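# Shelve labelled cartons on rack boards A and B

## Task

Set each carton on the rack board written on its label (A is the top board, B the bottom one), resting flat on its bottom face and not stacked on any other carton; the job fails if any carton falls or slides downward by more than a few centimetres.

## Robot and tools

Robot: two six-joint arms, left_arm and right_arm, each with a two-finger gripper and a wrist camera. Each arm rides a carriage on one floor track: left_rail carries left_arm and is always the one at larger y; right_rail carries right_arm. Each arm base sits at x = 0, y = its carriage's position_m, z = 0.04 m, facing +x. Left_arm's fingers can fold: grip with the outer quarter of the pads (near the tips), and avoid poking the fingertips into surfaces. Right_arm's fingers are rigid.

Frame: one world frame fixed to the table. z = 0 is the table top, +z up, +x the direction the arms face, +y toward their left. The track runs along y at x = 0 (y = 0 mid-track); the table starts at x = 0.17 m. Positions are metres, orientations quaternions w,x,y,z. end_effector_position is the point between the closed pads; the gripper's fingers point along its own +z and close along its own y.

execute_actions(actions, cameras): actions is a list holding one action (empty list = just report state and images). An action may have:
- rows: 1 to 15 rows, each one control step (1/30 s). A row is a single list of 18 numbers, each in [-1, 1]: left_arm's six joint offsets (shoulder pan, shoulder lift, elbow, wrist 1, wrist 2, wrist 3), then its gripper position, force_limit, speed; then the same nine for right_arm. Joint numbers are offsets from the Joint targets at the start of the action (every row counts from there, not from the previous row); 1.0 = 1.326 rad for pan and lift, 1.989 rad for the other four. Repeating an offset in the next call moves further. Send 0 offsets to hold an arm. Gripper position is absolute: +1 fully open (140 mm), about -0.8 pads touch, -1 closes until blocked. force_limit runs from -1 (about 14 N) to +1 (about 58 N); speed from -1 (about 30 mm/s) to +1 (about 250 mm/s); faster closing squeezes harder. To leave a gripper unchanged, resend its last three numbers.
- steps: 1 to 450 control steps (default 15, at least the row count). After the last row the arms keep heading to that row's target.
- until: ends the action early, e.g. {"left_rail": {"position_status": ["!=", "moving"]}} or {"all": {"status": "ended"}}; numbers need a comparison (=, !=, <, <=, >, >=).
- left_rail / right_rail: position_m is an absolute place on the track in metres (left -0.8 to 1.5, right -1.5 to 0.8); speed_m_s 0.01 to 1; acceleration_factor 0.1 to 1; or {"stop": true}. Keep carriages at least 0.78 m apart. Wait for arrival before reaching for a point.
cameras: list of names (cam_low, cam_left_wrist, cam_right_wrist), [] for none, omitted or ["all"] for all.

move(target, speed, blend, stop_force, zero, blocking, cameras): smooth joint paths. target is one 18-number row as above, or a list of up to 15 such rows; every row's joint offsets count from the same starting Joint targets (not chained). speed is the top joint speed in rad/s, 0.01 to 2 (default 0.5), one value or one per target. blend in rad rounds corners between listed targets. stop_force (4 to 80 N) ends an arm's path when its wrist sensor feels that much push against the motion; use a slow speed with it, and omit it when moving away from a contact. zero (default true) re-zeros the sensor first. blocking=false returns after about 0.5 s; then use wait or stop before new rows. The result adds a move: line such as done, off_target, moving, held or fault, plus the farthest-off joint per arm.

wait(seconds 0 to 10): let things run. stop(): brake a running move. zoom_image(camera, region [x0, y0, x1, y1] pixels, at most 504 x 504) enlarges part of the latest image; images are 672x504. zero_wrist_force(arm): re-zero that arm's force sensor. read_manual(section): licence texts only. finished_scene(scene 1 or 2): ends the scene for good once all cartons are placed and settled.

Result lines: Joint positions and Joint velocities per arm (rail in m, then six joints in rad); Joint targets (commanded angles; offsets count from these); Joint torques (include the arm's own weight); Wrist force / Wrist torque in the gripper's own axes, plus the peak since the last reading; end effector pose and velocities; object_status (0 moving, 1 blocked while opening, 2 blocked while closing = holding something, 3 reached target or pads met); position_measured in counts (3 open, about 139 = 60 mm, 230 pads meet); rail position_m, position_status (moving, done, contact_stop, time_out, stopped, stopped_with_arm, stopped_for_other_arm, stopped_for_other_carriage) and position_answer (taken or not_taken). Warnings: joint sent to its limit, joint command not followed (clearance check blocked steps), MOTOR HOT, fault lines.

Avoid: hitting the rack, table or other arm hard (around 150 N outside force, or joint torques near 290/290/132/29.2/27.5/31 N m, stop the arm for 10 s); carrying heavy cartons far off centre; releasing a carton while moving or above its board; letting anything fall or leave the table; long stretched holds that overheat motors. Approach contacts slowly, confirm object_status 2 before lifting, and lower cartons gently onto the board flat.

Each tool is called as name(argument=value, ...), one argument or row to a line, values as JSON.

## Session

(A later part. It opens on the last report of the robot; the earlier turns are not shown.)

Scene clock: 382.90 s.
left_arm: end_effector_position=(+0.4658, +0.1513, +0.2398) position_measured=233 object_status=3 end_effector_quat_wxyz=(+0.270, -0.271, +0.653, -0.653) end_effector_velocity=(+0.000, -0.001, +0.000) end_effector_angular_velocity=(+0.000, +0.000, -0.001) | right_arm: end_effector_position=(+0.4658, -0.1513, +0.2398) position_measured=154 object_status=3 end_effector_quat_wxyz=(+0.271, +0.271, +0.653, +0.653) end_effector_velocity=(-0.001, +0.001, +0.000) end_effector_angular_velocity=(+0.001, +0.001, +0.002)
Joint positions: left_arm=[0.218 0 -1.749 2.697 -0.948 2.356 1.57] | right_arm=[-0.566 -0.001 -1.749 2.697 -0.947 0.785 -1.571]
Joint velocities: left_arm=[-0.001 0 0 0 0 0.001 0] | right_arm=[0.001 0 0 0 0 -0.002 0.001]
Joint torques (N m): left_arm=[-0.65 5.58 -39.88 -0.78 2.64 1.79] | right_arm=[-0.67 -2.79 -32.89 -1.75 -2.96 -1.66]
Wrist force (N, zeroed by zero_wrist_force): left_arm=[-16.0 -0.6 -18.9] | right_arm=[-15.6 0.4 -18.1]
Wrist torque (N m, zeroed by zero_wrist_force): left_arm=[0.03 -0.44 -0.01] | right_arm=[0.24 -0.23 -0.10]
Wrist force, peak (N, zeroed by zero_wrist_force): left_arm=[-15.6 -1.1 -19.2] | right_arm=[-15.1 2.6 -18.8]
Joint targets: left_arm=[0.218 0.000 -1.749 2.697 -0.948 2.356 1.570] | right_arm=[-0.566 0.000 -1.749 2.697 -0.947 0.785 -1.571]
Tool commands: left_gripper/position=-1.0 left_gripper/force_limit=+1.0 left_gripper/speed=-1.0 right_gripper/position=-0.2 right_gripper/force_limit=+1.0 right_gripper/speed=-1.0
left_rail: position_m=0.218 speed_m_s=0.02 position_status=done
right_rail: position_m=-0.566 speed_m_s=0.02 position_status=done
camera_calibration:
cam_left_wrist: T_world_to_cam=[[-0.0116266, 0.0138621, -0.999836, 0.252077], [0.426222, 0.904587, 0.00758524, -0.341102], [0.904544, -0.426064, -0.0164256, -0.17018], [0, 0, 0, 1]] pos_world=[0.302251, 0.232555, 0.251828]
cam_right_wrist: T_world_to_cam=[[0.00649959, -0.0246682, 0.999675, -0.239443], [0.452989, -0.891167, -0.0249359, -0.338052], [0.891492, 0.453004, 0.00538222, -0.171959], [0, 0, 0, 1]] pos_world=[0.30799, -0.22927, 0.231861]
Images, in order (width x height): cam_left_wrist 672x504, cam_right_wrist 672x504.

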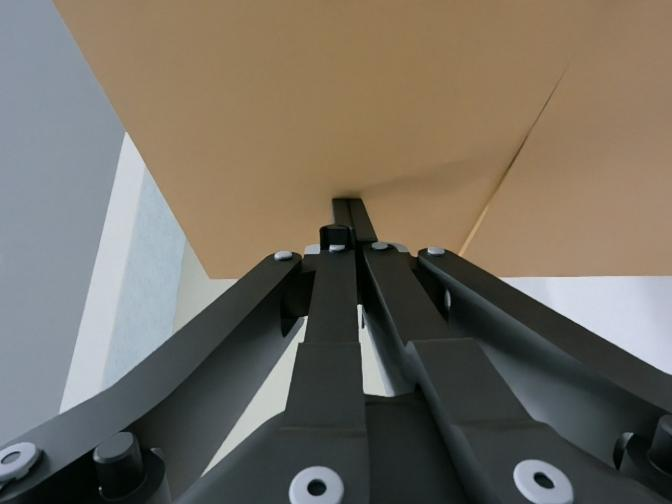

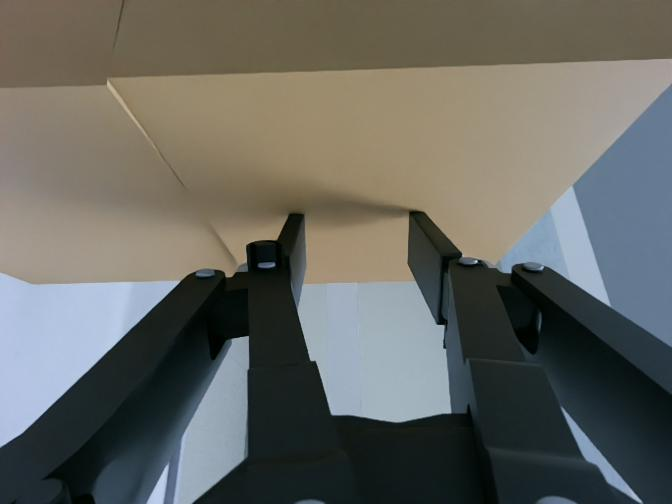

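execute_actions(
  actions=[
    {"right_rail":{"position_m":-0.563},"left_rail":{"position_m":0.215},"steps":60,"until":{"all":{"status":"ended"}}},
  ],
  cameras=[],
)

Scene clock: 387.70 s.
left_arm: end_effector_position=(+0.4659, +0.1484, +0.2398) position_measured=233 object_status=3 end_effector_quat_wxyz=(+0.271, -0.271, +0.653, -0.653) | right_arm: end_effector_position=(+0.4658, -0.1482, +0.2398) position_measured=154 object_status=3 end_effector_quat_wxyz=(+0.271, +0.270, +0.653, +0.653)
Joint positions: left_arm=[0.215 0 -1.749 2.697 -0.948 2.356 1.57] | right_arm=[-0.563 -0.001 -1.749 2.697 -0.947 0.785 -1.571]
Joint velocities: within noise
Joint torques (N m): left_arm=[-46.73 5.51 -42.09 -0.3 13.6 2.38] | right_arm=[25.98 -2.99 -32.12 -0.08 -10.27 -1.55]
Wrist force (N, zeroed by zero_wrist_force): left_arm=[-62.4 -2.2 -63.9] | right_arm=[-62.5 3.9 -63.8]
Wrist torque (N m, zeroed by zero_wrist_force): left_arm=[0.13 -1.62 -0.03] | right_arm=[0.35 -0.85 -0.11]
Wrist force, peak (N, zeroed by zero_wrist_force): left_arm=[-62.4 -2.2 -63.9] | right_arm=[-62.5 3.9 -63.8]
Joint targets: left_arm=[0.215 0.000 -1.749 2.697 -0.948 2.356 1.570] | right_arm=[-0.563 0.000 -1.749 2.697 -0.947 0.785 -1.571]
Tool commands: left_gripper/position=-1.0 left_gripper/force_limit=+1.0 left_gripper/speed=-1.0 right_gripper/position=-0.2 right_gripper/force_limit=+1.0 right_gripper/speed=-1.0
left_rail: position_m=0.215 speed_m_s=0.02 position_status=done
right_rail: position_m=-0.563 speed_m_s=0.02 position_status=done
No camera images: "cameras" was empty.

execute_actions(
  actions=[
    {"right_rail":{"position_m":-0.564},"left_rail":{"position_m":0.216},"steps":60,"until":{"all":{"status":"ended"}}},
  ],
  cameras=[],
)

move(
  target=[0,-0.0646,-0.0150,0.0581,0,0,-1,1,-1,0,-0.0646,-0.0150,0.0581,0,0,-0.2,1,-1],
  speed=0.06,
)

Scene clock: 402.27 s.
left_arm: end_effector_position=(+0.4658, +0.1491, +0.2398) position_measured=233 object_status=3 end_effector_quat_wxyz=(+0.270, -0.271, +0.653, -0.653) | right_arm: end_effector_position=(+0.4658, -0.1491, +0.2398) position_measured=154 object_status=3 end_effector_quat_wxyz=(+0.271, +0.270, +0.653, +0.653)
Joint positions: left_arm=[0.216 -0.001 -1.749 2.697 -0.948 2.356 1.57] | right_arm=[-0.564 0 -1.749 2.697 -0.947 0.785 -1.571]
Joint velocities: within noise
Joint torques (N m): left_arm=[-42.16 3.42 -33.43 -0.15 23.29 2.09] | right_arm=[44.11 -3.83 -30.67 0.28 -19.71 -1.14]
Wrist force (N, zeroed by zero_wrist_force): left_arm=[-48.8 -2.4 -42.6] | right_arm=[-49.3 1.2 -40.7]
Wrist torque (N m, zeroed by zero_wrist_force): left_arm=[0.09 -1.38 -0.02] | right_arm=[0.29 -0.89 -0.21]
Wrist force, peak (N, zeroed by zero_wrist_force): left_arm=[-63.8 -3.6 -66.7] | right_arm=[-63.5 4.0 -65.1]
Joint targets: left_arm=[0.216 0.000 -1.749 2.697 -0.948 2.356 1.570] | right_arm=[-0.564 0.000 -1.749 2.697 -0.947 0.785 -1.571]
Tool commands: left_gripper/position=-1.0 left_gripper/force_limit=+1.0 left_gripper/speed=-1.0 right_gripper/position=-0.2 right_gripper/force_limit=+1.0 right_gripper/speed=-1.0
left_rail: position_m=0.216 speed_m_s=0.02 position_status=done
right_rail: position_m=-0.564 speed_m_s=0.02 position_status=done
No camera images: "cameras" was empty.

Scene clock: 404.57 s.
left_arm: end_effector_position=(+0.4659, +0.1492, +0.2697) position_measured=233 object_status=3 end_effector_quat_wxyz=(+0.270, -0.271, +0.653, -0.653) | right_arm: end_effector_position=(+0.4658, -0.1491, +0.2697) position_measured=154 object_status=3 end_effector_quat_wxyz=(+0.271, +0.270, +0.653, +0.653)
Joint positions: left_arm=[0.216 0 -1.835 2.667 -0.832 2.356 1.57] | right_arm=[-0.564 0 -1.835 2.667 -0.832 0.785 -1.571]
Joint velocities: within noise
Joint torques (N m): left_arm=[-18.62 -35.81 -51.97 -0.19 8.97 2.01] | right_arm=[32.34 -27.98 -44.54 -1.12 -24.8 -1.33]
Wrist force (N, zeroed by zero_wrist_force): left_arm=[-46.6 7.3 -45.1] | right_arm=[-47.9 -10.7 -44.5]
Wrist torque (N m, zeroed by zero_wrist_force): left_arm=[-0.20 -1.36 0.10] | right_arm=[0.64 -0.71 -0.33]
Wrist force, peak (N, zeroed by zero_wrist_force): left_arm=[-46.7 8.1 -45.7] | right_arm=[-47.8 -11.9 -45.2]
Joint targets: left_arm=[0.216 0.000 -1.835 2.667 -0.832 2.356 1.570] | right_arm=[-0.564 0.000 -1.835 2.667 -0.832 0.785 -1.571]
left_rail: position_m=0.216 speed_m_s=0.02 position_status=done
right_rail: position_m=-0.564 speed_m_s=0.02 position_status=done
move: done
camera_calibration:
cam_left_wrist: T_world_to_cam=[[-0.0116943, 0.0138629, -0.999836, 0.282077], [0.426268, 0.904565, 0.00755622, -0.33947], [0.904521, -0.42611, -0.0164876, -0.170592], [0, 0, 0, 1]] pos_world=[0.302308, 0.230471, 0.281783]
cam_right_wrist: T_world_to_cam=[[0.00658063, -0.0246669, 0.999674, -0.269358], [0.453169, -0.891075, -0.0249704, -0.335458], [0.891401, 0.453185, 0.00531444, -0.173001], [0, 0, 0, 1]] pos_world=[0.308004, -0.227161, 0.261813]

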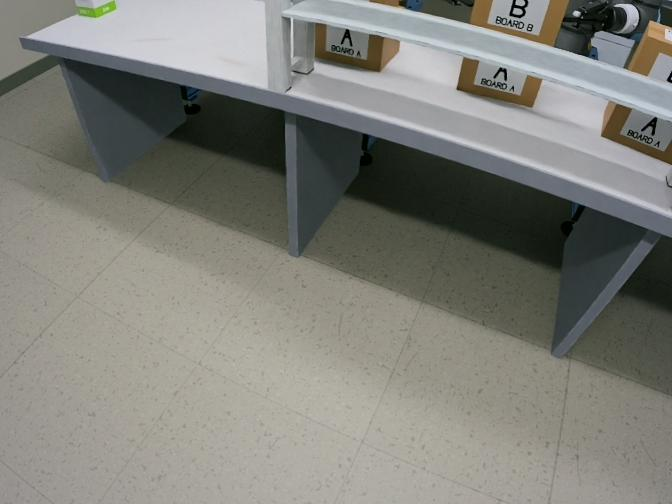

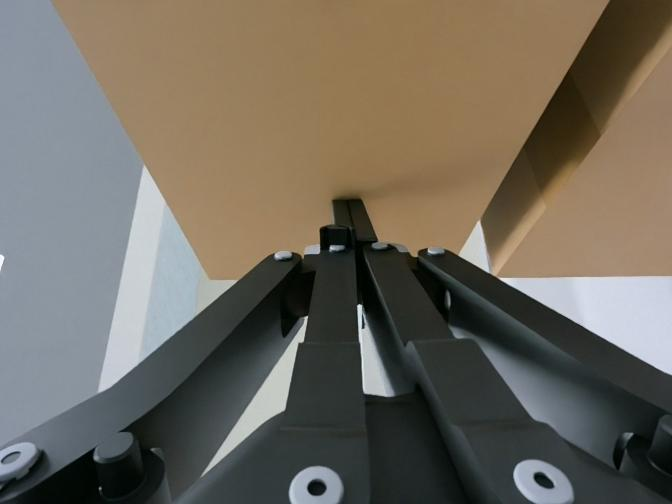

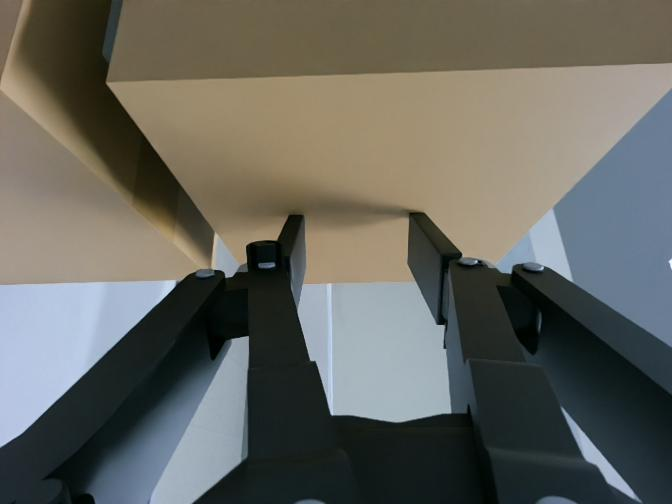

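move(
  target=[0,-0.1078,-0.0384,0.1103,0,0,-1,1,-1,0,-0.1078,-0.0384,0.1103,0,0,-0.2,1,-1],
  speed=0.12,
)

Scene clock: 420.03 s.
left_arm: end_effector_position=(+0.4660, +0.1492, +0.3348) position_measured=233 object_status=3 end_effector_quat_wxyz=(+0.270, -0.271, +0.653, -0.653) | right_arm: end_effector_position=(+0.4659, -0.1491, +0.3347) position_measured=154 object_status=3 end_effector_quat_wxyz=(+0.271, +0.270, +0.653, +0.653)
Joint positions: left_arm=[0.216 0 -1.978 2.591 -0.613 2.356 1.57] | right_arm=[-0.564 0 -1.978 2.591 -0.613 0.785 -1.571]
Joint velocities: within noise
Joint torques (N m): left_arm=[-18.53 -28.17 -60.45 -0.13 8.77 1.76] | right_arm=[18.11 -22.41 -51.69 -0.69 -24.75 -0.73]
Wrist force (N, zeroed by zero_wrist_force): left_arm=[-46.6 6.8 -45.4] | right_arm=[-47.4 -10.3 -44.6]
Wrist torque (N m, zeroed by zero_wrist_force): left_arm=[-0.24 -1.35 0.09] | right_arm=[0.70 -0.79 -0.33]
Wrist force, peak (N, zeroed by zero_wrist_force): left_arm=[-47.3 8.2 -44.8] | right_arm=[-48.5 -11.1 -44.7]
Joint targets: left_arm=[0.216 0.000 -1.978 2.591 -0.613 2.356 1.570] | right_arm=[-0.564 0.000 -1.978 2.591 -0.613 0.785 -1.571]
left_rail: position_m=0.216 speed_m_s=0.02 position_status=done
right_rail: position_m=-0.564 speed_m_s=0.02 position_status=done
move: done
camera_calibration:
cam_left_wrist: T_world_to_cam=[[-0.0117693, 0.013863, -0.999835, 0.347108], [0.426269, 0.904565, 0.00752434, -0.339985], [0.90452, -0.42611, -0.0165555, -0.16957], [0, 0, 0, 1]] pos_world=[0.302389, 0.230471, 0.346801]
cam_right_wrist: T_world_to_cam=[[0.00665461, -0.0246671, 0.999674, -0.334379], [0.45316, -0.891079, -0.0250041, -0.333862], [0.891404, 0.453178, 0.00524836, -0.1734], [0, 0, 0, 1]] pos_world=[0.308087, -0.227164, 0.326832]

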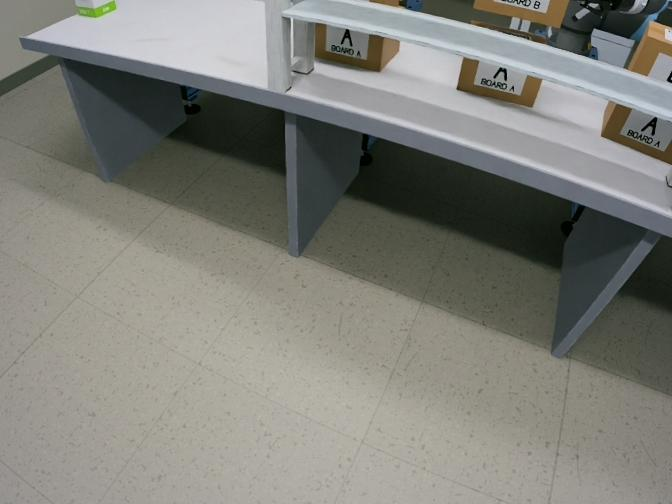

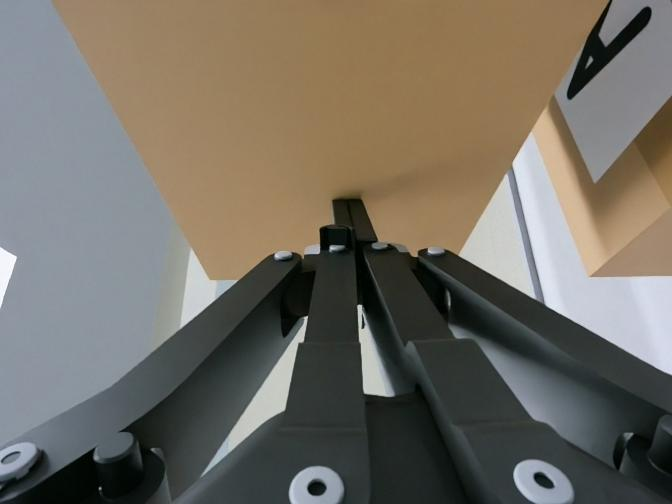

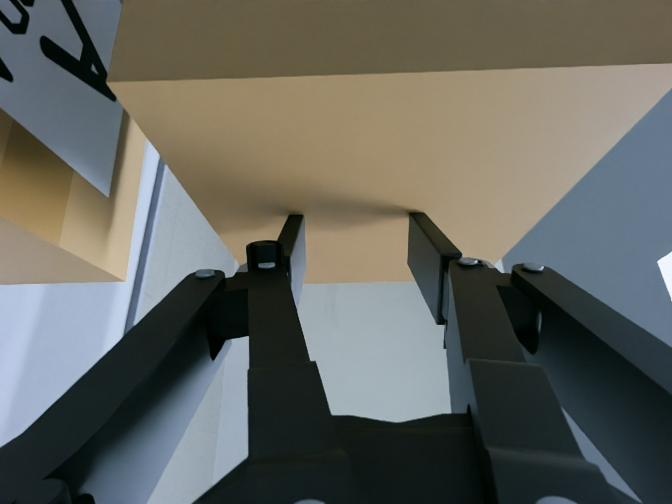

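zoom_image(
  camera="cam_right_wrist",
  region=[100, 180, 440, 420],
)

zoom_image(
  camera="cam_left_wrist",
  region=[150, 180, 560, 480],
)

zoom_image(
  camera="cam_low",
  region=[260, 0, 672, 200],
)

Scaled by 1.482.

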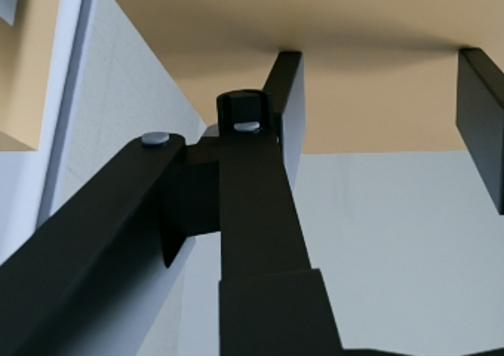

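Scaled by 1.229.

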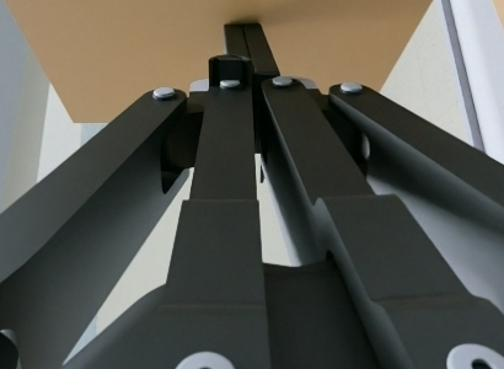

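Scaled by 1.223.

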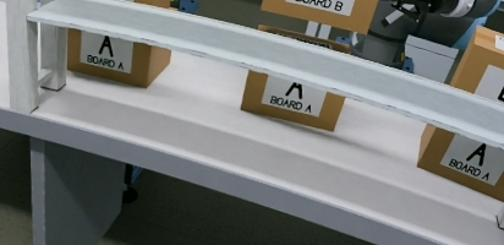

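move(
  target=[0,0.1288,-0.0493,-0.0366,0,0,-1,1,-1,0,0.1288,-0.0493,-0.0366,0,0,-0.2,1,-1],
  speed=0.12,
)

zoom_image(
  camera="cam_low",
  region=[400, 0, 672, 140],
)

zoom_image(
  camera="cam_left_wrist",
  region=[100, 150, 604, 500],
)

Scene clock: 459.00 s.
left_arm: end_effector_position=(+0.5399, +0.1492, +0.3348) position_measured=233 object_status=3 end_effector_quat_wxyz=(+0.270, -0.271, +0.653, -0.653) | right_arm: end_effector_position=(+0.5398, -0.1492, +0.3347) position_measured=154 object_status=3 end_effector_quat_wxyz=(+0.271, +0.270, +0.653, +0.653)
Joint positions: left_arm=[0.216 0 -1.807 2.493 -0.685 2.356 1.57] | right_arm=[-0.564 -0.001 -1.807 2.493 -0.685 0.785 -1.571]
Joint velocities: within noise
Joint torques (N m): left_arm=[-21.31 -0.03 -57.15 -7.8 8.97 1.5] | right_arm=[21.29 -11.53 -47.98 -10.68 -23.72 -1.07]
Wrist force (N, zeroed by zero_wrist_force): left_arm=[-44.4 8.5 -42.4] | right_arm=[-45.3 -11.6 -41.9]
Wrist torque (N m, zeroed by zero_wrist_force): left_arm=[-0.14 -1.26 0.11] | right_arm=[0.51 -0.75 -0.32]
Wrist force, peak (N, zeroed by zero_wrist_force): left_arm=[-47.1 8.3 -45.1] | right_arm=[-47.9 -11.3 -44.7]
Joint targets: left_arm=[0.216 0.000 -1.807 2.492 -0.686 2.356 1.570] | right_arm=[-0.564 0.000 -1.807 2.492 -0.685 0.785 -1.571]
left_rail: position_m=0.216 speed_m_s=0.02 position_status=done
right_rail: position_m=-0.564 speed_m_s=0.02 position_status=done
move: done
camera_calibration:
cam_left_wrist: T_world_to_cam=[[-0.0116891, 0.013863, -0.999836, 0.34796], [0.426268, 0.904565, 0.00755852, -0.371478], [0.904521, -0.42611, -0.0164829, -0.236482], [0, 0, 0, 1]] pos_world=[0.37632, 0.230435, 0.346813]
cam_right_wrist: T_world_to_cam=[[0.00657254, -0.0246671, 0.999674, -0.334853], [0.453159, -0.89108, -0.0249669, -0.367415], [0.891406, 0.453175, 0.00532143, -0.239313], [0, 0, 0, 1]] pos_world=[0.382023, -0.227205, 0.326844]

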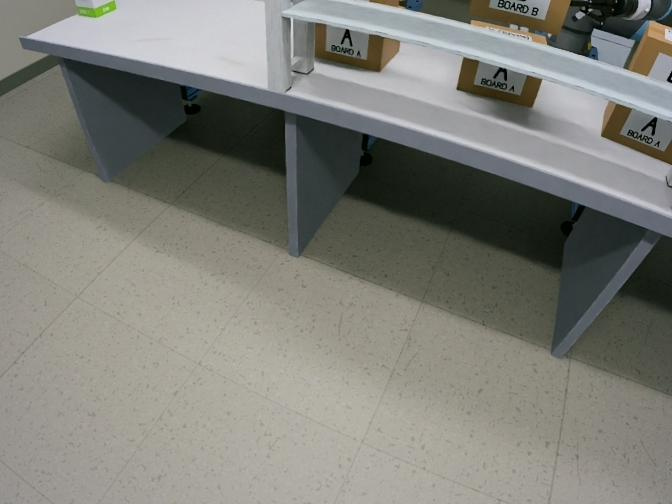

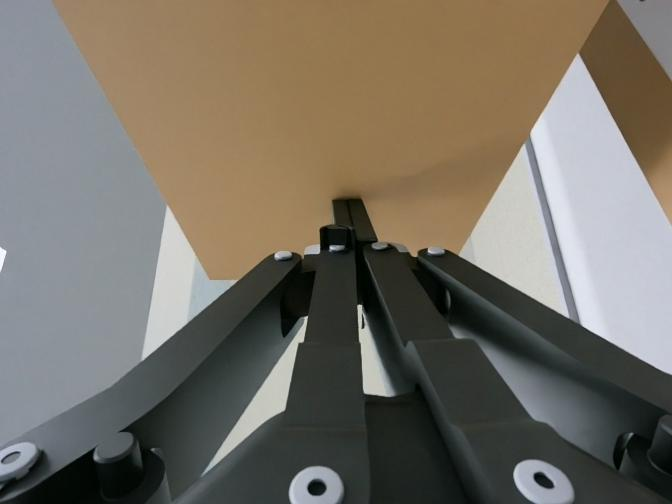

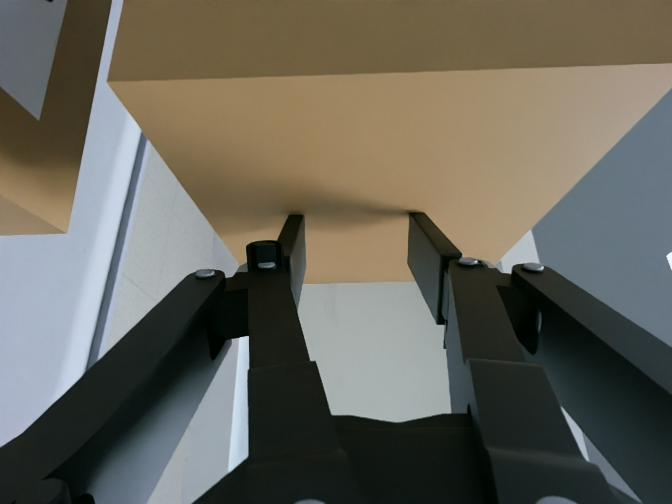

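Scaled by 1.853.

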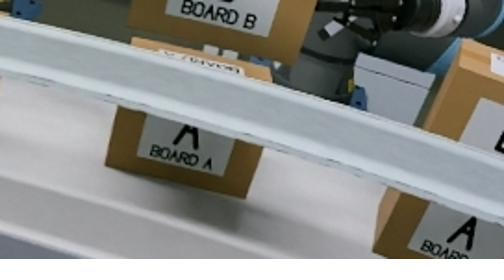

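Scaled by 1.000.

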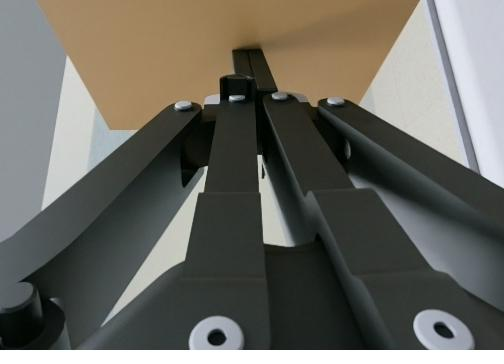

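move(
  target=[
    [0,0.1021,-0.0520,-0.0160,0,0,-1,1,-1,0,0.1021,-0.0520,-0.0160,0,0,-0.2,1,-1],
    [0,0.1915,-0.1082,-0.0194,0,0,-1,1,-1,0,0.1915,-0.1082,-0.0194,0,0,-0.2,1,-1],
    [0,0.2761,-0.1706,-0.0134,0,0,-1,1,-1,0,0.2761,-0.1706,-0.0134,0,0,-0.2,1,-1],
  ],
  speed=0.15,
  blend=0.03,
)

zoom_image(
  camera="cam_low",
  region=[400, 0, 672, 140],
)

Scene clock: 480.33 s.
left_arm: end_effector_position=(+0.7262, +0.1511, +0.3347) position_measured=233 object_status=3 end_effector_quat_wxyz=(+0.271, -0.275, +0.653, -0.652) | right_arm: end_effector_position=(+0.7146, -0.1510, +0.3296) position_measured=154 object_status=3 end_effector_quat_wxyz=(+0.269, +0.278, +0.654, +0.650)
Joint positions: left_arm=[0.216 0 -1.484 2.2 -0.71 2.349 1.57] | right_arm=[-0.564 0 -1.496 2.221 -0.711 0.793 -1.571]
Joint velocities: within noise
Joint torques (N m): left_arm=[-0.73 -47.52 -41.41 -4.28 0.67 0.25] | right_arm=[-1 -45.91 -37.51 -2.7 -0.48 0.27]
Wrist force (N, zeroed by zero_wrist_force): left_arm=[-15.6 11.2 -14.0] | right_arm=[-15.2 -7.1 -15.2]
Wrist torque (N m, zeroed by zero_wrist_force): left_arm=[-0.28 -0.62 0.17] | right_arm=[-0.17 -0.21 0.35]
Wrist force, peak (N, zeroed by zero_wrist_force): left_arm=[-49.3 10.2 -46.6] | right_arm=[-48.6 -10.1 -49.3]
Joint targets: left_arm=[0.216 0.000 -1.484 2.200 -0.710 2.349 1.570] | right_arm=[-0.564 0.000 -1.496 2.221 -0.711 0.793 -1.571]
Tool commands: left_gripper/position=-1.0 left_gripper/force_limit=+1.0 left_gripper/speed=-1.0 right_gripper/position=-0.2 right_gripper/force_limit=+1.0 right_gripper/speed=-1.0
FORCE FAULT: contact force on the left arm reached its limit, and that arm stopped for 10 seconds. FORCE FAULT: contact force on the right arm reached its limit, and that arm stopped for 10 seconds. On each arm, the contact can be on any part of the arm, not only on its tool. Those arms' remaining commands of this call were not run. Those arms' targets are now where they stood when their stops ended, not their last commands. Those arms accept commands again.
left_rail: position_m=0.216 speed_m_s=0.02 position_status=done
right_rail: position_m=-0.564 speed_m_s=0.02 position_status=done
move: fault (left_arm, right_arm); path passed 2 of 3 targets; left_arm: the elbow is farthest, 0.047 rad from its target; right_arm: the elbow is farthest, 0.068 rad from its target
camera_calibration:
cam_left_wrist: T_world_to_cam=[[-0.0177466, 0.0137799, -0.999748, 0.354392], [0.419953, 0.907532, 0.0050542, -0.447594], [0.907373, -0.419757, -0.0218925, -0.40542], [0, 0, 0, 1]] pos_world=[0.562125, 0.231145, 0.347689]
cam_right_wrist: T_world_to_cam=[[0.0203441, -0.0247211, 0.999487, -0.340714], [0.445856, -0.894561, -0.0312011, -0.441641], [0.894873, 0.446262, -0.00717697, -0.393616], [0, 0, 0, 1]] pos_world=[0.556076, -0.227842, 0.323934]

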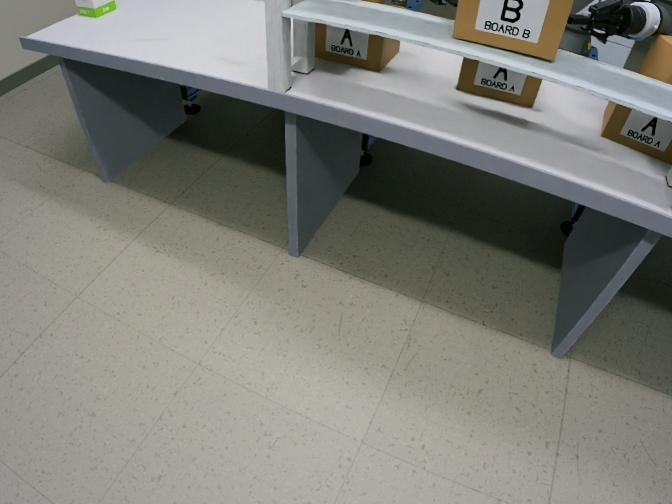

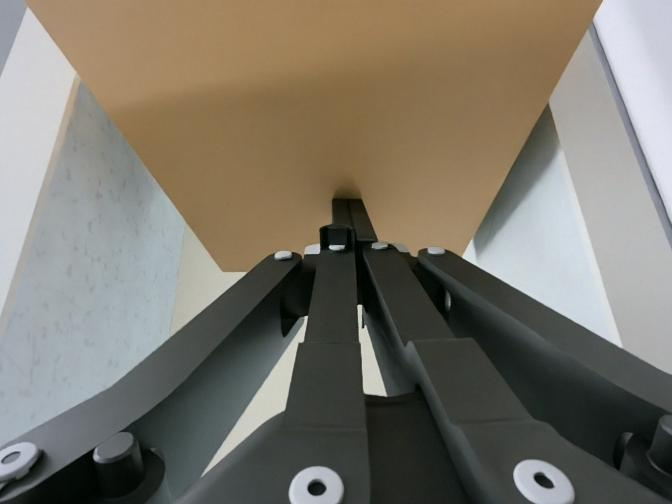

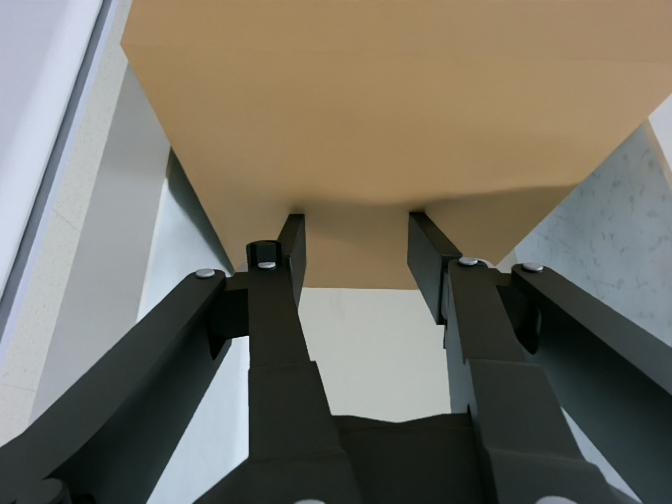

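Scaled by 1.853.

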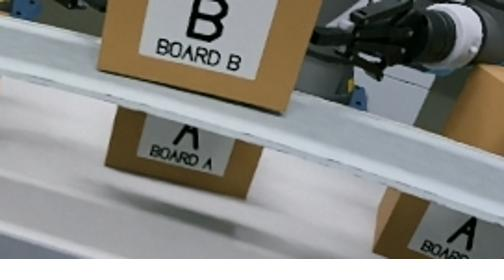

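execute_actions(
  actions=[
    {"right_rail":{"position_m":-0.563},"left_rail":{"position_m":0.215},"steps":60,"until":{"all":{"status":"ended"}}},
  ],
  cameras=["cam_low"],
)

zoom_image(
  camera="cam_low",
  region=[440, 0, 600, 100],
)

Scene clock: 520.70 s.
left_arm: end_effector_position=(+0.7262, +0.1502, +0.3347) position_measured=233 object_status=3 end_effector_quat_wxyz=(+0.271, -0.275, +0.653, -0.652) | right_arm: end_effector_position=(+0.7146, -0.1501, +0.3296) position_measured=154 object_status=3 end_effector_quat_wxyz=(+0.269, +0.278, +0.654, +0.650)
Joint positions: left_arm=[0.215 0 -1.484 2.2 -0.71 2.349 1.57] | right_arm=[-0.563 0 -1.496 2.221 -0.711 0.793 -1.571]
Joint velocities: within noise
Joint torques (N m): left_arm=[-6.26 -32.18 -54.41 -13.05 6.32 -0.37] | right_arm=[-0.3 -45.9 -50.31 -11.5 -9.29 0.52]
Wrist force (N, zeroed by zero_wrist_force): left_arm=[-27.3 11.4 -23.9] | right_arm=[-25.5 -6.6 -25.7]
Wrist torque (N m, zeroed by zero_wrist_force): left_arm=[-0.32 -0.81 0.17] | right_arm=[-0.37 -0.36 0.51]
Wrist force, peak (N, zeroed by zero_wrist_force): left_arm=[-27.4 12.6 -23.3] | right_arm=[-25.5 -6.6 -25.7]
Joint targets: left_arm=[0.215 0.000 -1.484 2.200 -0.710 2.349 1.570] | right_arm=[-0.563 0.000 -1.496 2.221 -0.711 0.793 -1.571]
Tool commands: left_gripper/position=-1.0 left_gripper/force_limit=+1.0 left_gripper/speed=-1.0 right_gripper/position=-0.2 right_gripper/force_limit=+1.0 right_gripper/speed=-1.0
left_rail: position_m=0.215 speed_m_s=0.02 position_status=done
right_rail: position_m=-0.563 speed_m_s=0.02 position_status=done
Images, in order (width x height): cam_low 672x504.

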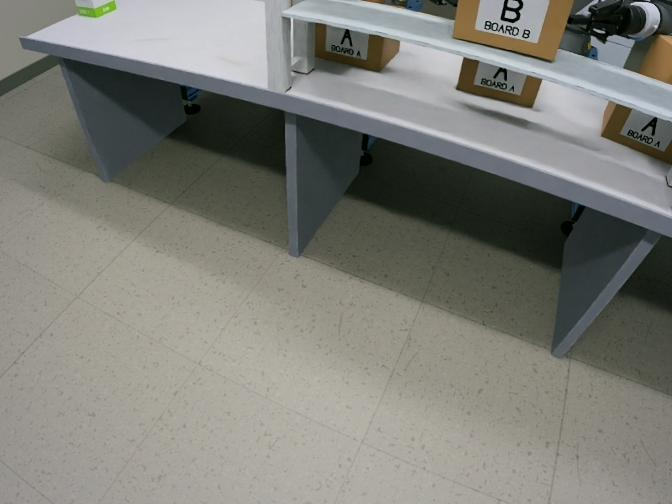

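Scaled by 3.150.

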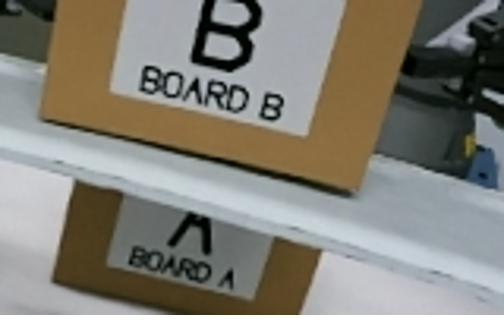

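move(
  target=[0,0.0450,0.0186,-0.0487,0,0,-1,1,-1,0,0.0450,0.0186,-0.0487,0,0,-0.2,1,-1],
  speed=0.03,
  stop_force=7,
)

zoom_image(
  camera="cam_low",
  region=[440, 0, 600, 100],
)

Scene clock: 543.07 s.
left_arm: end_effector_position=(+0.7273, +0.1514, +0.3288) position_measured=233 object_status=3 end_effector_quat_wxyz=(+0.273, -0.276, +0.652, -0.651) | right_arm: end_effector_position=(+0.7144, -0.1500, +0.3191) position_measured=154 object_status=3 end_effector_quat_wxyz=(+0.269, +0.278, +0.654, +0.650)
Joint positions: left_arm=[0.215 0 -1.476 2.206 -0.726 2.344 1.57] | right_arm=[-0.563 0 -1.482 2.23 -0.734 0.793 -1.571]
Joint velocities: within noise
Joint torques (N m): left_arm=[-1.27 -47.56 -38.63 -2.02 1.64 -0.01] | right_arm=[-0.8 -39.82 -40.19 -5.7 -9.72 0.53]
Wrist force (N, zeroed by zero_wrist_force): left_arm=[-20.9 12.3 -17.4] | right_arm=[-19.6 -6.9 -19.3]
Wrist torque (N m, zeroed by zero_wrist_force): left_arm=[-0.25 -0.62 0.22] | right_arm=[-0.37 -0.28 0.49]
Wrist force, peak (N, zeroed by zero_wrist_force): left_arm=[-31.4 14.2 -27.9] | right_arm=[-29.7 -4.2 -31.2]
Joint targets: left_arm=[0.215 0.000 -1.476 2.206 -0.726 2.344 1.570] | right_arm=[-0.563 0.000 -1.482 2.230 -0.734 0.793 -1.571]
Tool commands: left_gripper/position=-1.0 left_gripper/force_limit=+1.0 left_gripper/speed=-1.0 right_gripper/position=-0.2 right_gripper/force_limit=+1.0 right_gripper/speed=-1.0
FORCE FAULT: contact force on the left arm reached its limit, and that arm stopped for 10 seconds. The contact can be on any part of that arm, not only on its tool. That arm's remaining commands of this call were not run. That arm's target is now where it stood when the stop ended, not its last command. That arm accepts commands again.
left_rail: position_m=0.215 speed_m_s=0.02 position_status=done
right_rail: position_m=-0.563 speed_m_s=0.02 position_status=done
move: fault (left_arm), off_target (right_arm; braked at the fault stop of left_arm); left_arm: the wrist 1 is farthest, 0.080 rad from its target; right_arm: the wrist 1 is farthest, 0.074 rad from its target
camera_calibration:
cam_left_wrist: T_world_to_cam=[[-0.0155995, 0.0137147, -0.999784, 0.346984], [0.414978, 0.909811, 0.00600567, -0.445319], [0.909698, -0.414795, -0.0198839, -0.409489], [0, 0, 0, 1]] pos_world=[0.562722, 0.230543, 0.341441]
cam_right_wrist: T_world_to_cam=[[0.0202968, -0.0247212, 0.999488, -0.330157], [0.445857, -0.894561, -0.03118, -0.441007], [0.894874, 0.446262, -0.0071346, -0.394018], [0, 0, 0, 1]] pos_world=[0.555924, -0.226834, 0.313426]

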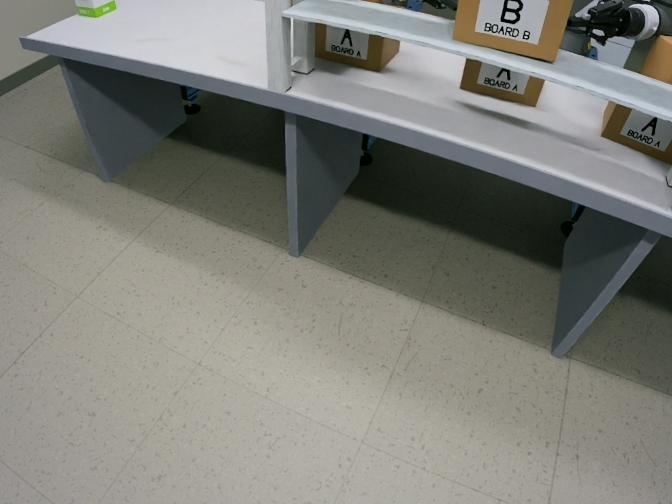

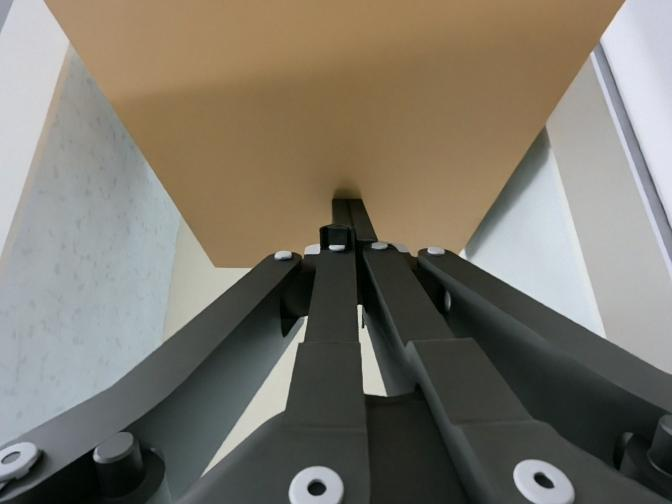

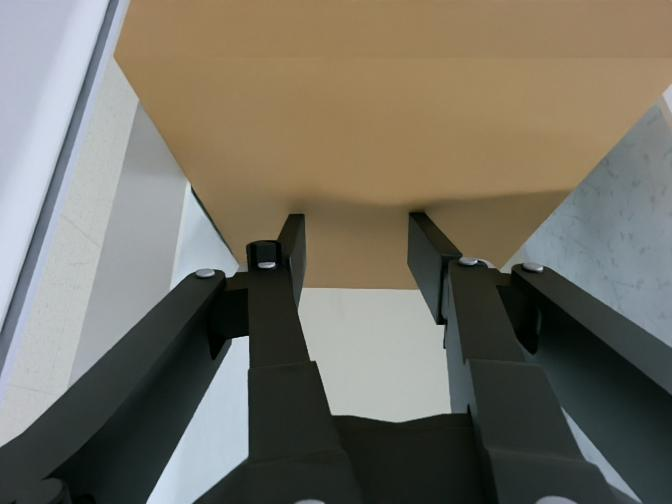

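Scaled by 3.150.

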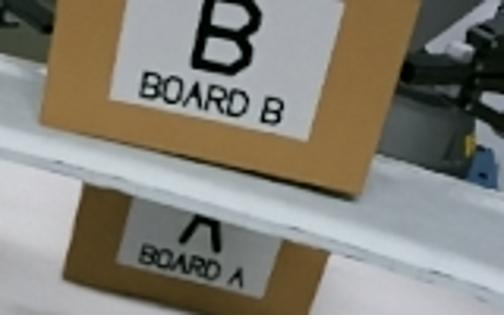

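zoom_image(
  camera="cam_low",
  region=[300, 0, 672, 180],
)

zoom_image(
  camera="cam_low",
  region=[560, 20, 672, 180],
)

zoom_image(
  camera="cam_low",
  region=[290, 0, 450, 100],
)

Scaled by 1.355.

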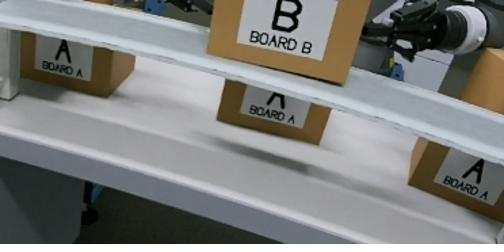

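Scaled by 3.150.

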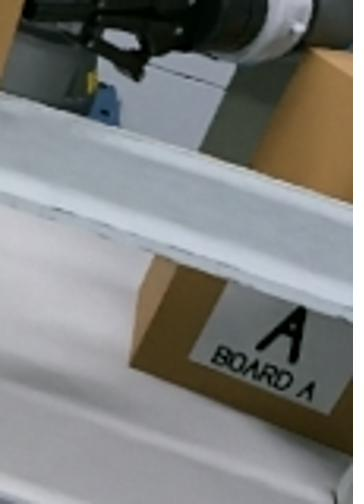

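Scaled by 3.150.

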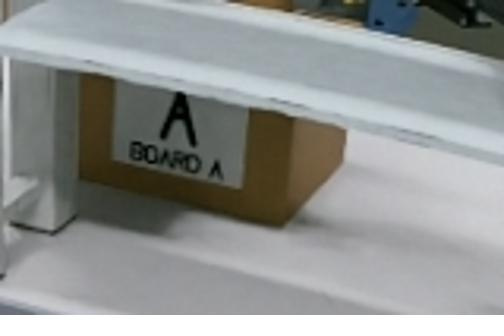

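move(
  target=[0,-0.0046,0.0034,-0.0004,0,0,-1,1,-1,0,-0.0046,0.0034,-0.0004,0,0,-0.2,1,-1],
  speed=0.02,
  cameras=["cam_low"],
)

zoom_image(
  camera="cam_low",
  region=[440, 0, 672, 150],
)

Scene clock: 602.97 s.
left_arm: end_effector_position=(+0.7234, +0.1514, +0.3288) position_measured=233 object_status=3 end_effector_quat_wxyz=(+0.273, -0.276, +0.652, -0.651) | right_arm: end_effector_position=(+0.7106, -0.1500, +0.3192) position_measured=154 object_status=3 end_effector_quat_wxyz=(+0.269, +0.277, +0.654, +0.650)
Joint positions: left_arm=[0.215 0 -1.482 2.213 -0.727 2.344 1.57] | right_arm=[-0.563 0 -1.488 2.236 -0.735 0.793 -1.571]
Joint velocities: within noise
Joint torques (N m): left_arm=[-4.82 -75.7 -35.04 -8.83 8.94 0] | right_arm=[4.14 -62.88 -31.1 -9.03 -10.09 0.4]
Wrist force (N, zeroed by zero_wrist_force): left_arm=[-18.5 10.9 -15.6] | right_arm=[-17.1 -5.7 -17.1]
Wrist torque (N m, zeroed by zero_wrist_force): left_arm=[-0.29 -0.53 0.22] | right_arm=[-0.29 -0.32 0.43]
Wrist force, peak (N, zeroed by zero_wrist_force): left_arm=[-20.7 12.4 -17.4] | right_arm=[-19.7 -6.7 -19.3]
Joint targets: left_arm=[0.215 0.000 -1.482 2.213 -0.727 2.344 1.570] | right_arm=[-0.563 0.000 -1.488 2.236 -0.735 0.793 -1.571]
left_rail: position_m=0.215 speed_m_s=0.02 position_status=done
right_rail: position_m=-0.563 speed_m_s=0.02 position_status=done
move: done
Images, in order (width x height): cam_low 672x504.

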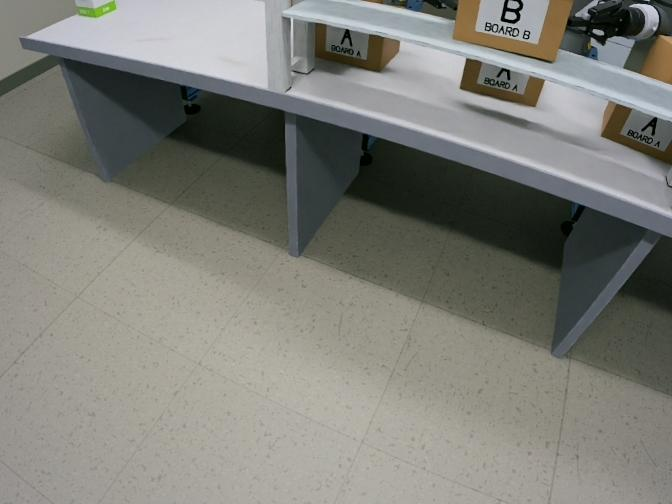

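Scaled by 2.172.

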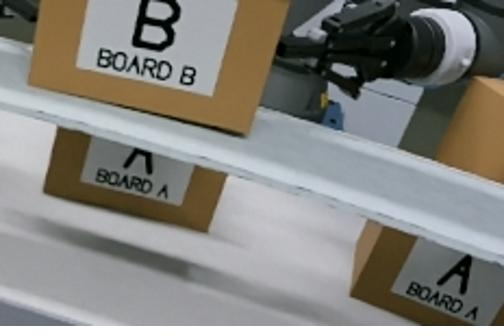

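move(
  target=[0,0.0300,0.0124,-0.0324,0,0,-1,1,-1,0,0.0300,0.0124,-0.0324,0,0,-0.2,1,-1],
  speed=0.03,
  stop_force=6,
)

zoom_image(
  camera="cam_low",
  region=[440, 0, 672, 150],
)

Scene clock: 609.43 s.
left_arm: end_effector_position=(+0.7231, +0.1514, +0.3185) position_measured=233 object_status=3 end_effector_quat_wxyz=(+0.273, -0.276, +0.652, -0.651) | right_arm: end_effector_position=(+0.7105, -0.1500, +0.3185) position_measured=154 object_status=3 end_effector_quat_wxyz=(+0.269, +0.277, +0.654, +0.650)
Joint positions: left_arm=[0.215 0 -1.468 2.222 -0.75 2.344 1.57] | right_arm=[-0.563 0 -1.487 2.237 -0.737 0.793 -1.571]
Joint velocities: within noise
Joint torques (N m): left_arm=[-25 -70.56 -57.55 -1.63 9.53 -0.33] | right_arm=[12.22 -53.74 -33.08 0.74 -7.06 0.44]
Wrist force (N, zeroed by zero_wrist_force): left_arm=[-18.5 6.8 -14.8] | right_arm=[-15.2 2.0 -16.5]
Wrist torque (N m, zeroed by zero_wrist_force): left_arm=[-0.09 -0.58 0.12] | right_arm=[0.14 -0.15 -0.04]
Wrist force, peak (N, zeroed by zero_wrist_force): left_arm=[-20.0 10.3 -17.0] | right_arm=[-17.7 -6.6 -17.3]
Joint targets: left_arm=[0.215 0.000 -1.468 2.222 -0.750 2.344 1.570] | right_arm=[-0.563 0.000 -1.487 2.237 -0.737 0.793 -1.571]
left_rail: position_m=0.215 speed_m_s=0.02 position_status=done
right_rail: position_m=-0.563 speed_m_s=0.02 position_status=done
move: contact (left_arm, right_arm); left_arm: the wrist 1 is farthest, 0.042 rad from its target; right_arm: the wrist 1 is farthest, 0.063 rad from its target
camera_calibration:
cam_left_wrist: T_world_to_cam=[[-0.0154825, 0.013715, -0.999786, 0.336506], [0.414993, 0.909804, 0.00605417, -0.44353], [0.909693, -0.414811, -0.0197777, -0.405911], [0, 0, 0, 1]] pos_world=[0.558526, 0.230534, 0.331091]
cam_right_wrist: T_world_to_cam=[[0.0198325, -0.0247209, 0.999498, -0.329153], [0.445889, -0.894552, -0.0309728, -0.439344], [0.894868, 0.44628, -0.00671844, -0.390617], [0, 0, 0, 1]] pos_world=[0.551978, -0.226829, 0.312756]

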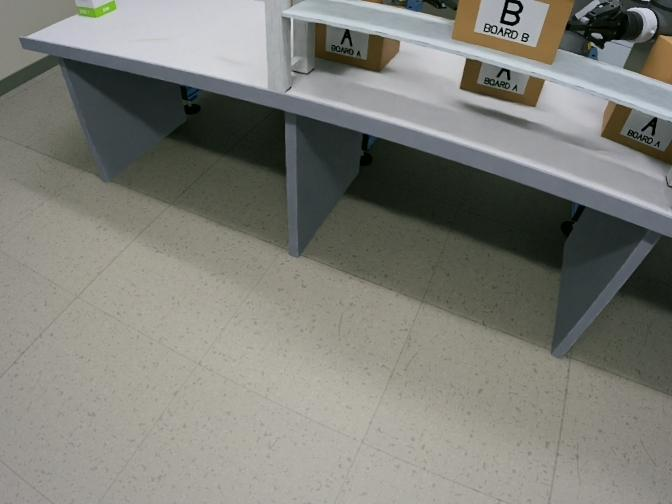

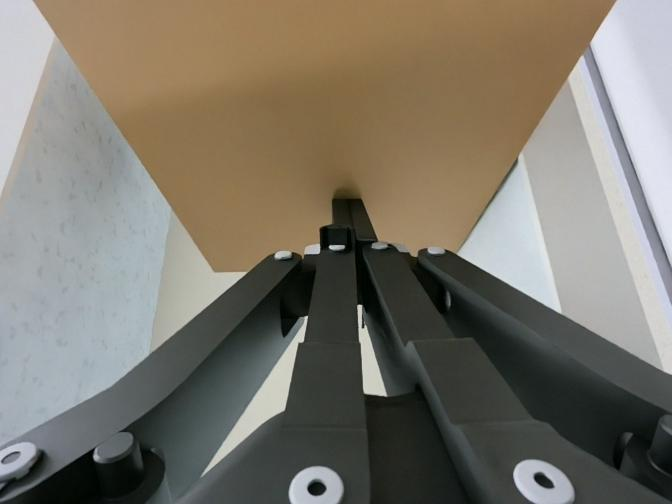

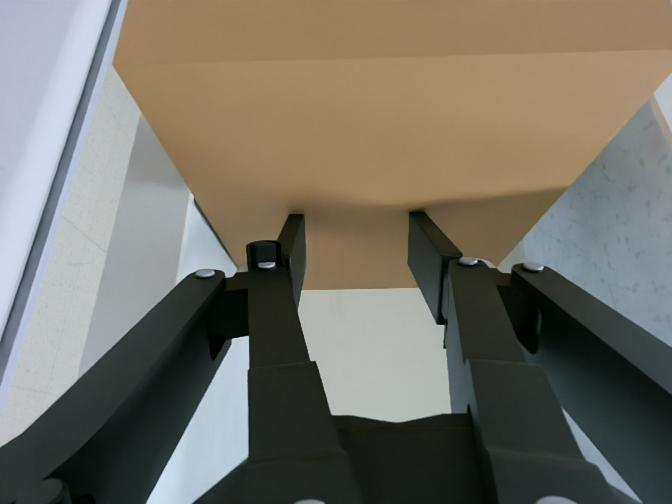

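Scaled by 2.172.

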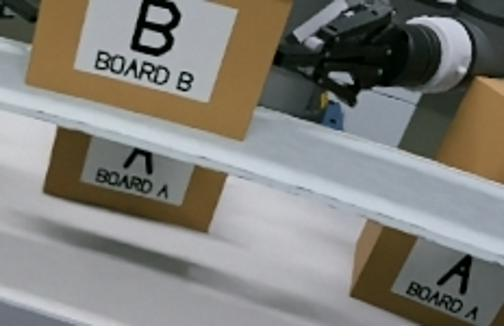

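move(
  target=[0,0.0150,0.0062,-0.0162,0,0,-1,1,-1,0,0,0,0,0,0,-0.2,1,-1],
  speed=0.02,
  stop_force=6,
  cameras=["cam_low"],
)

zoom_image(
  camera="cam_low",
  region=[440, 0, 600, 100],
)

Scene clock: 615.30 s.
left_arm: end_effector_position=(+0.7232, +0.1514, +0.3181) position_measured=233 object_status=3 end_effector_quat_wxyz=(+0.274, -0.276, +0.652, -0.651) | right_arm: end_effector_position=(+0.7105, -0.1500, +0.3185) position_measured=154 object_status=3 end_effector_quat_wxyz=(+0.269, +0.277, +0.654, +0.650)
Joint positions: left_arm=[0.215 0 -1.467 2.222 -0.752 2.344 1.57] | right_arm=[-0.563 0 -1.487 2.237 -0.737 0.793 -1.571]
Joint velocities: within noise
Joint torques (N m): left_arm=[-23.18 -63.19 -55.57 -1.22 9.61 -0.11] | right_arm=[-2.24 -45.82 -26.63 0.5 -0.48 0.54]
Wrist force (N, zeroed by zero_wrist_force): left_arm=[-17.9 1.8 -17.8] | right_arm=[-14.9 2.4 -15.9]
Wrist torque (N m, zeroed by zero_wrist_force): left_arm=[-0.04 -0.51 0.05] | right_arm=[0.15 -0.24 -0.04]
Wrist force, peak (N, zeroed by zero_wrist_force): left_arm=[-17.8 -4.1 -19.4] | right_arm=[-15.3 2.8 -16.7]
Joint targets: left_arm=[0.215 0.000 -1.467 2.222 -0.752 2.344 1.570] | right_arm=[-0.563 0.000 -1.487 2.237 -0.737 0.793 -1.571]
left_rail: position_m=0.215 speed_m_s=0.02 position_status=done
right_rail: position_m=-0.563 speed_m_s=0.02 position_status=done
move: contact (left_arm); left_arm: the wrist 1 is farthest, 0.031 rad from its target
Images, in order (width x height): cam_low 672x504.

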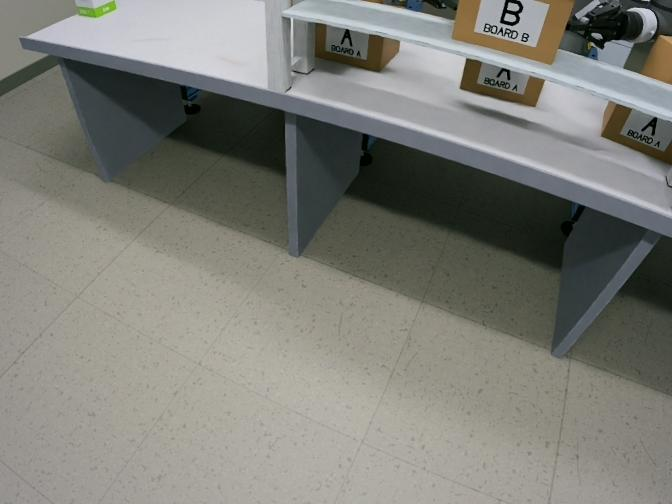

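Scaled by 3.150.

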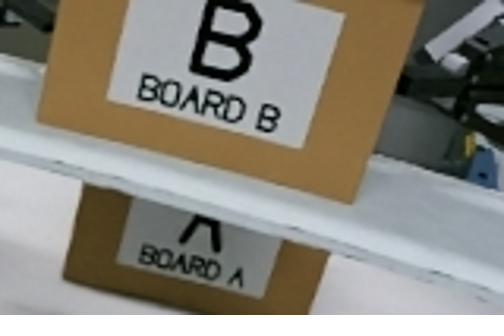

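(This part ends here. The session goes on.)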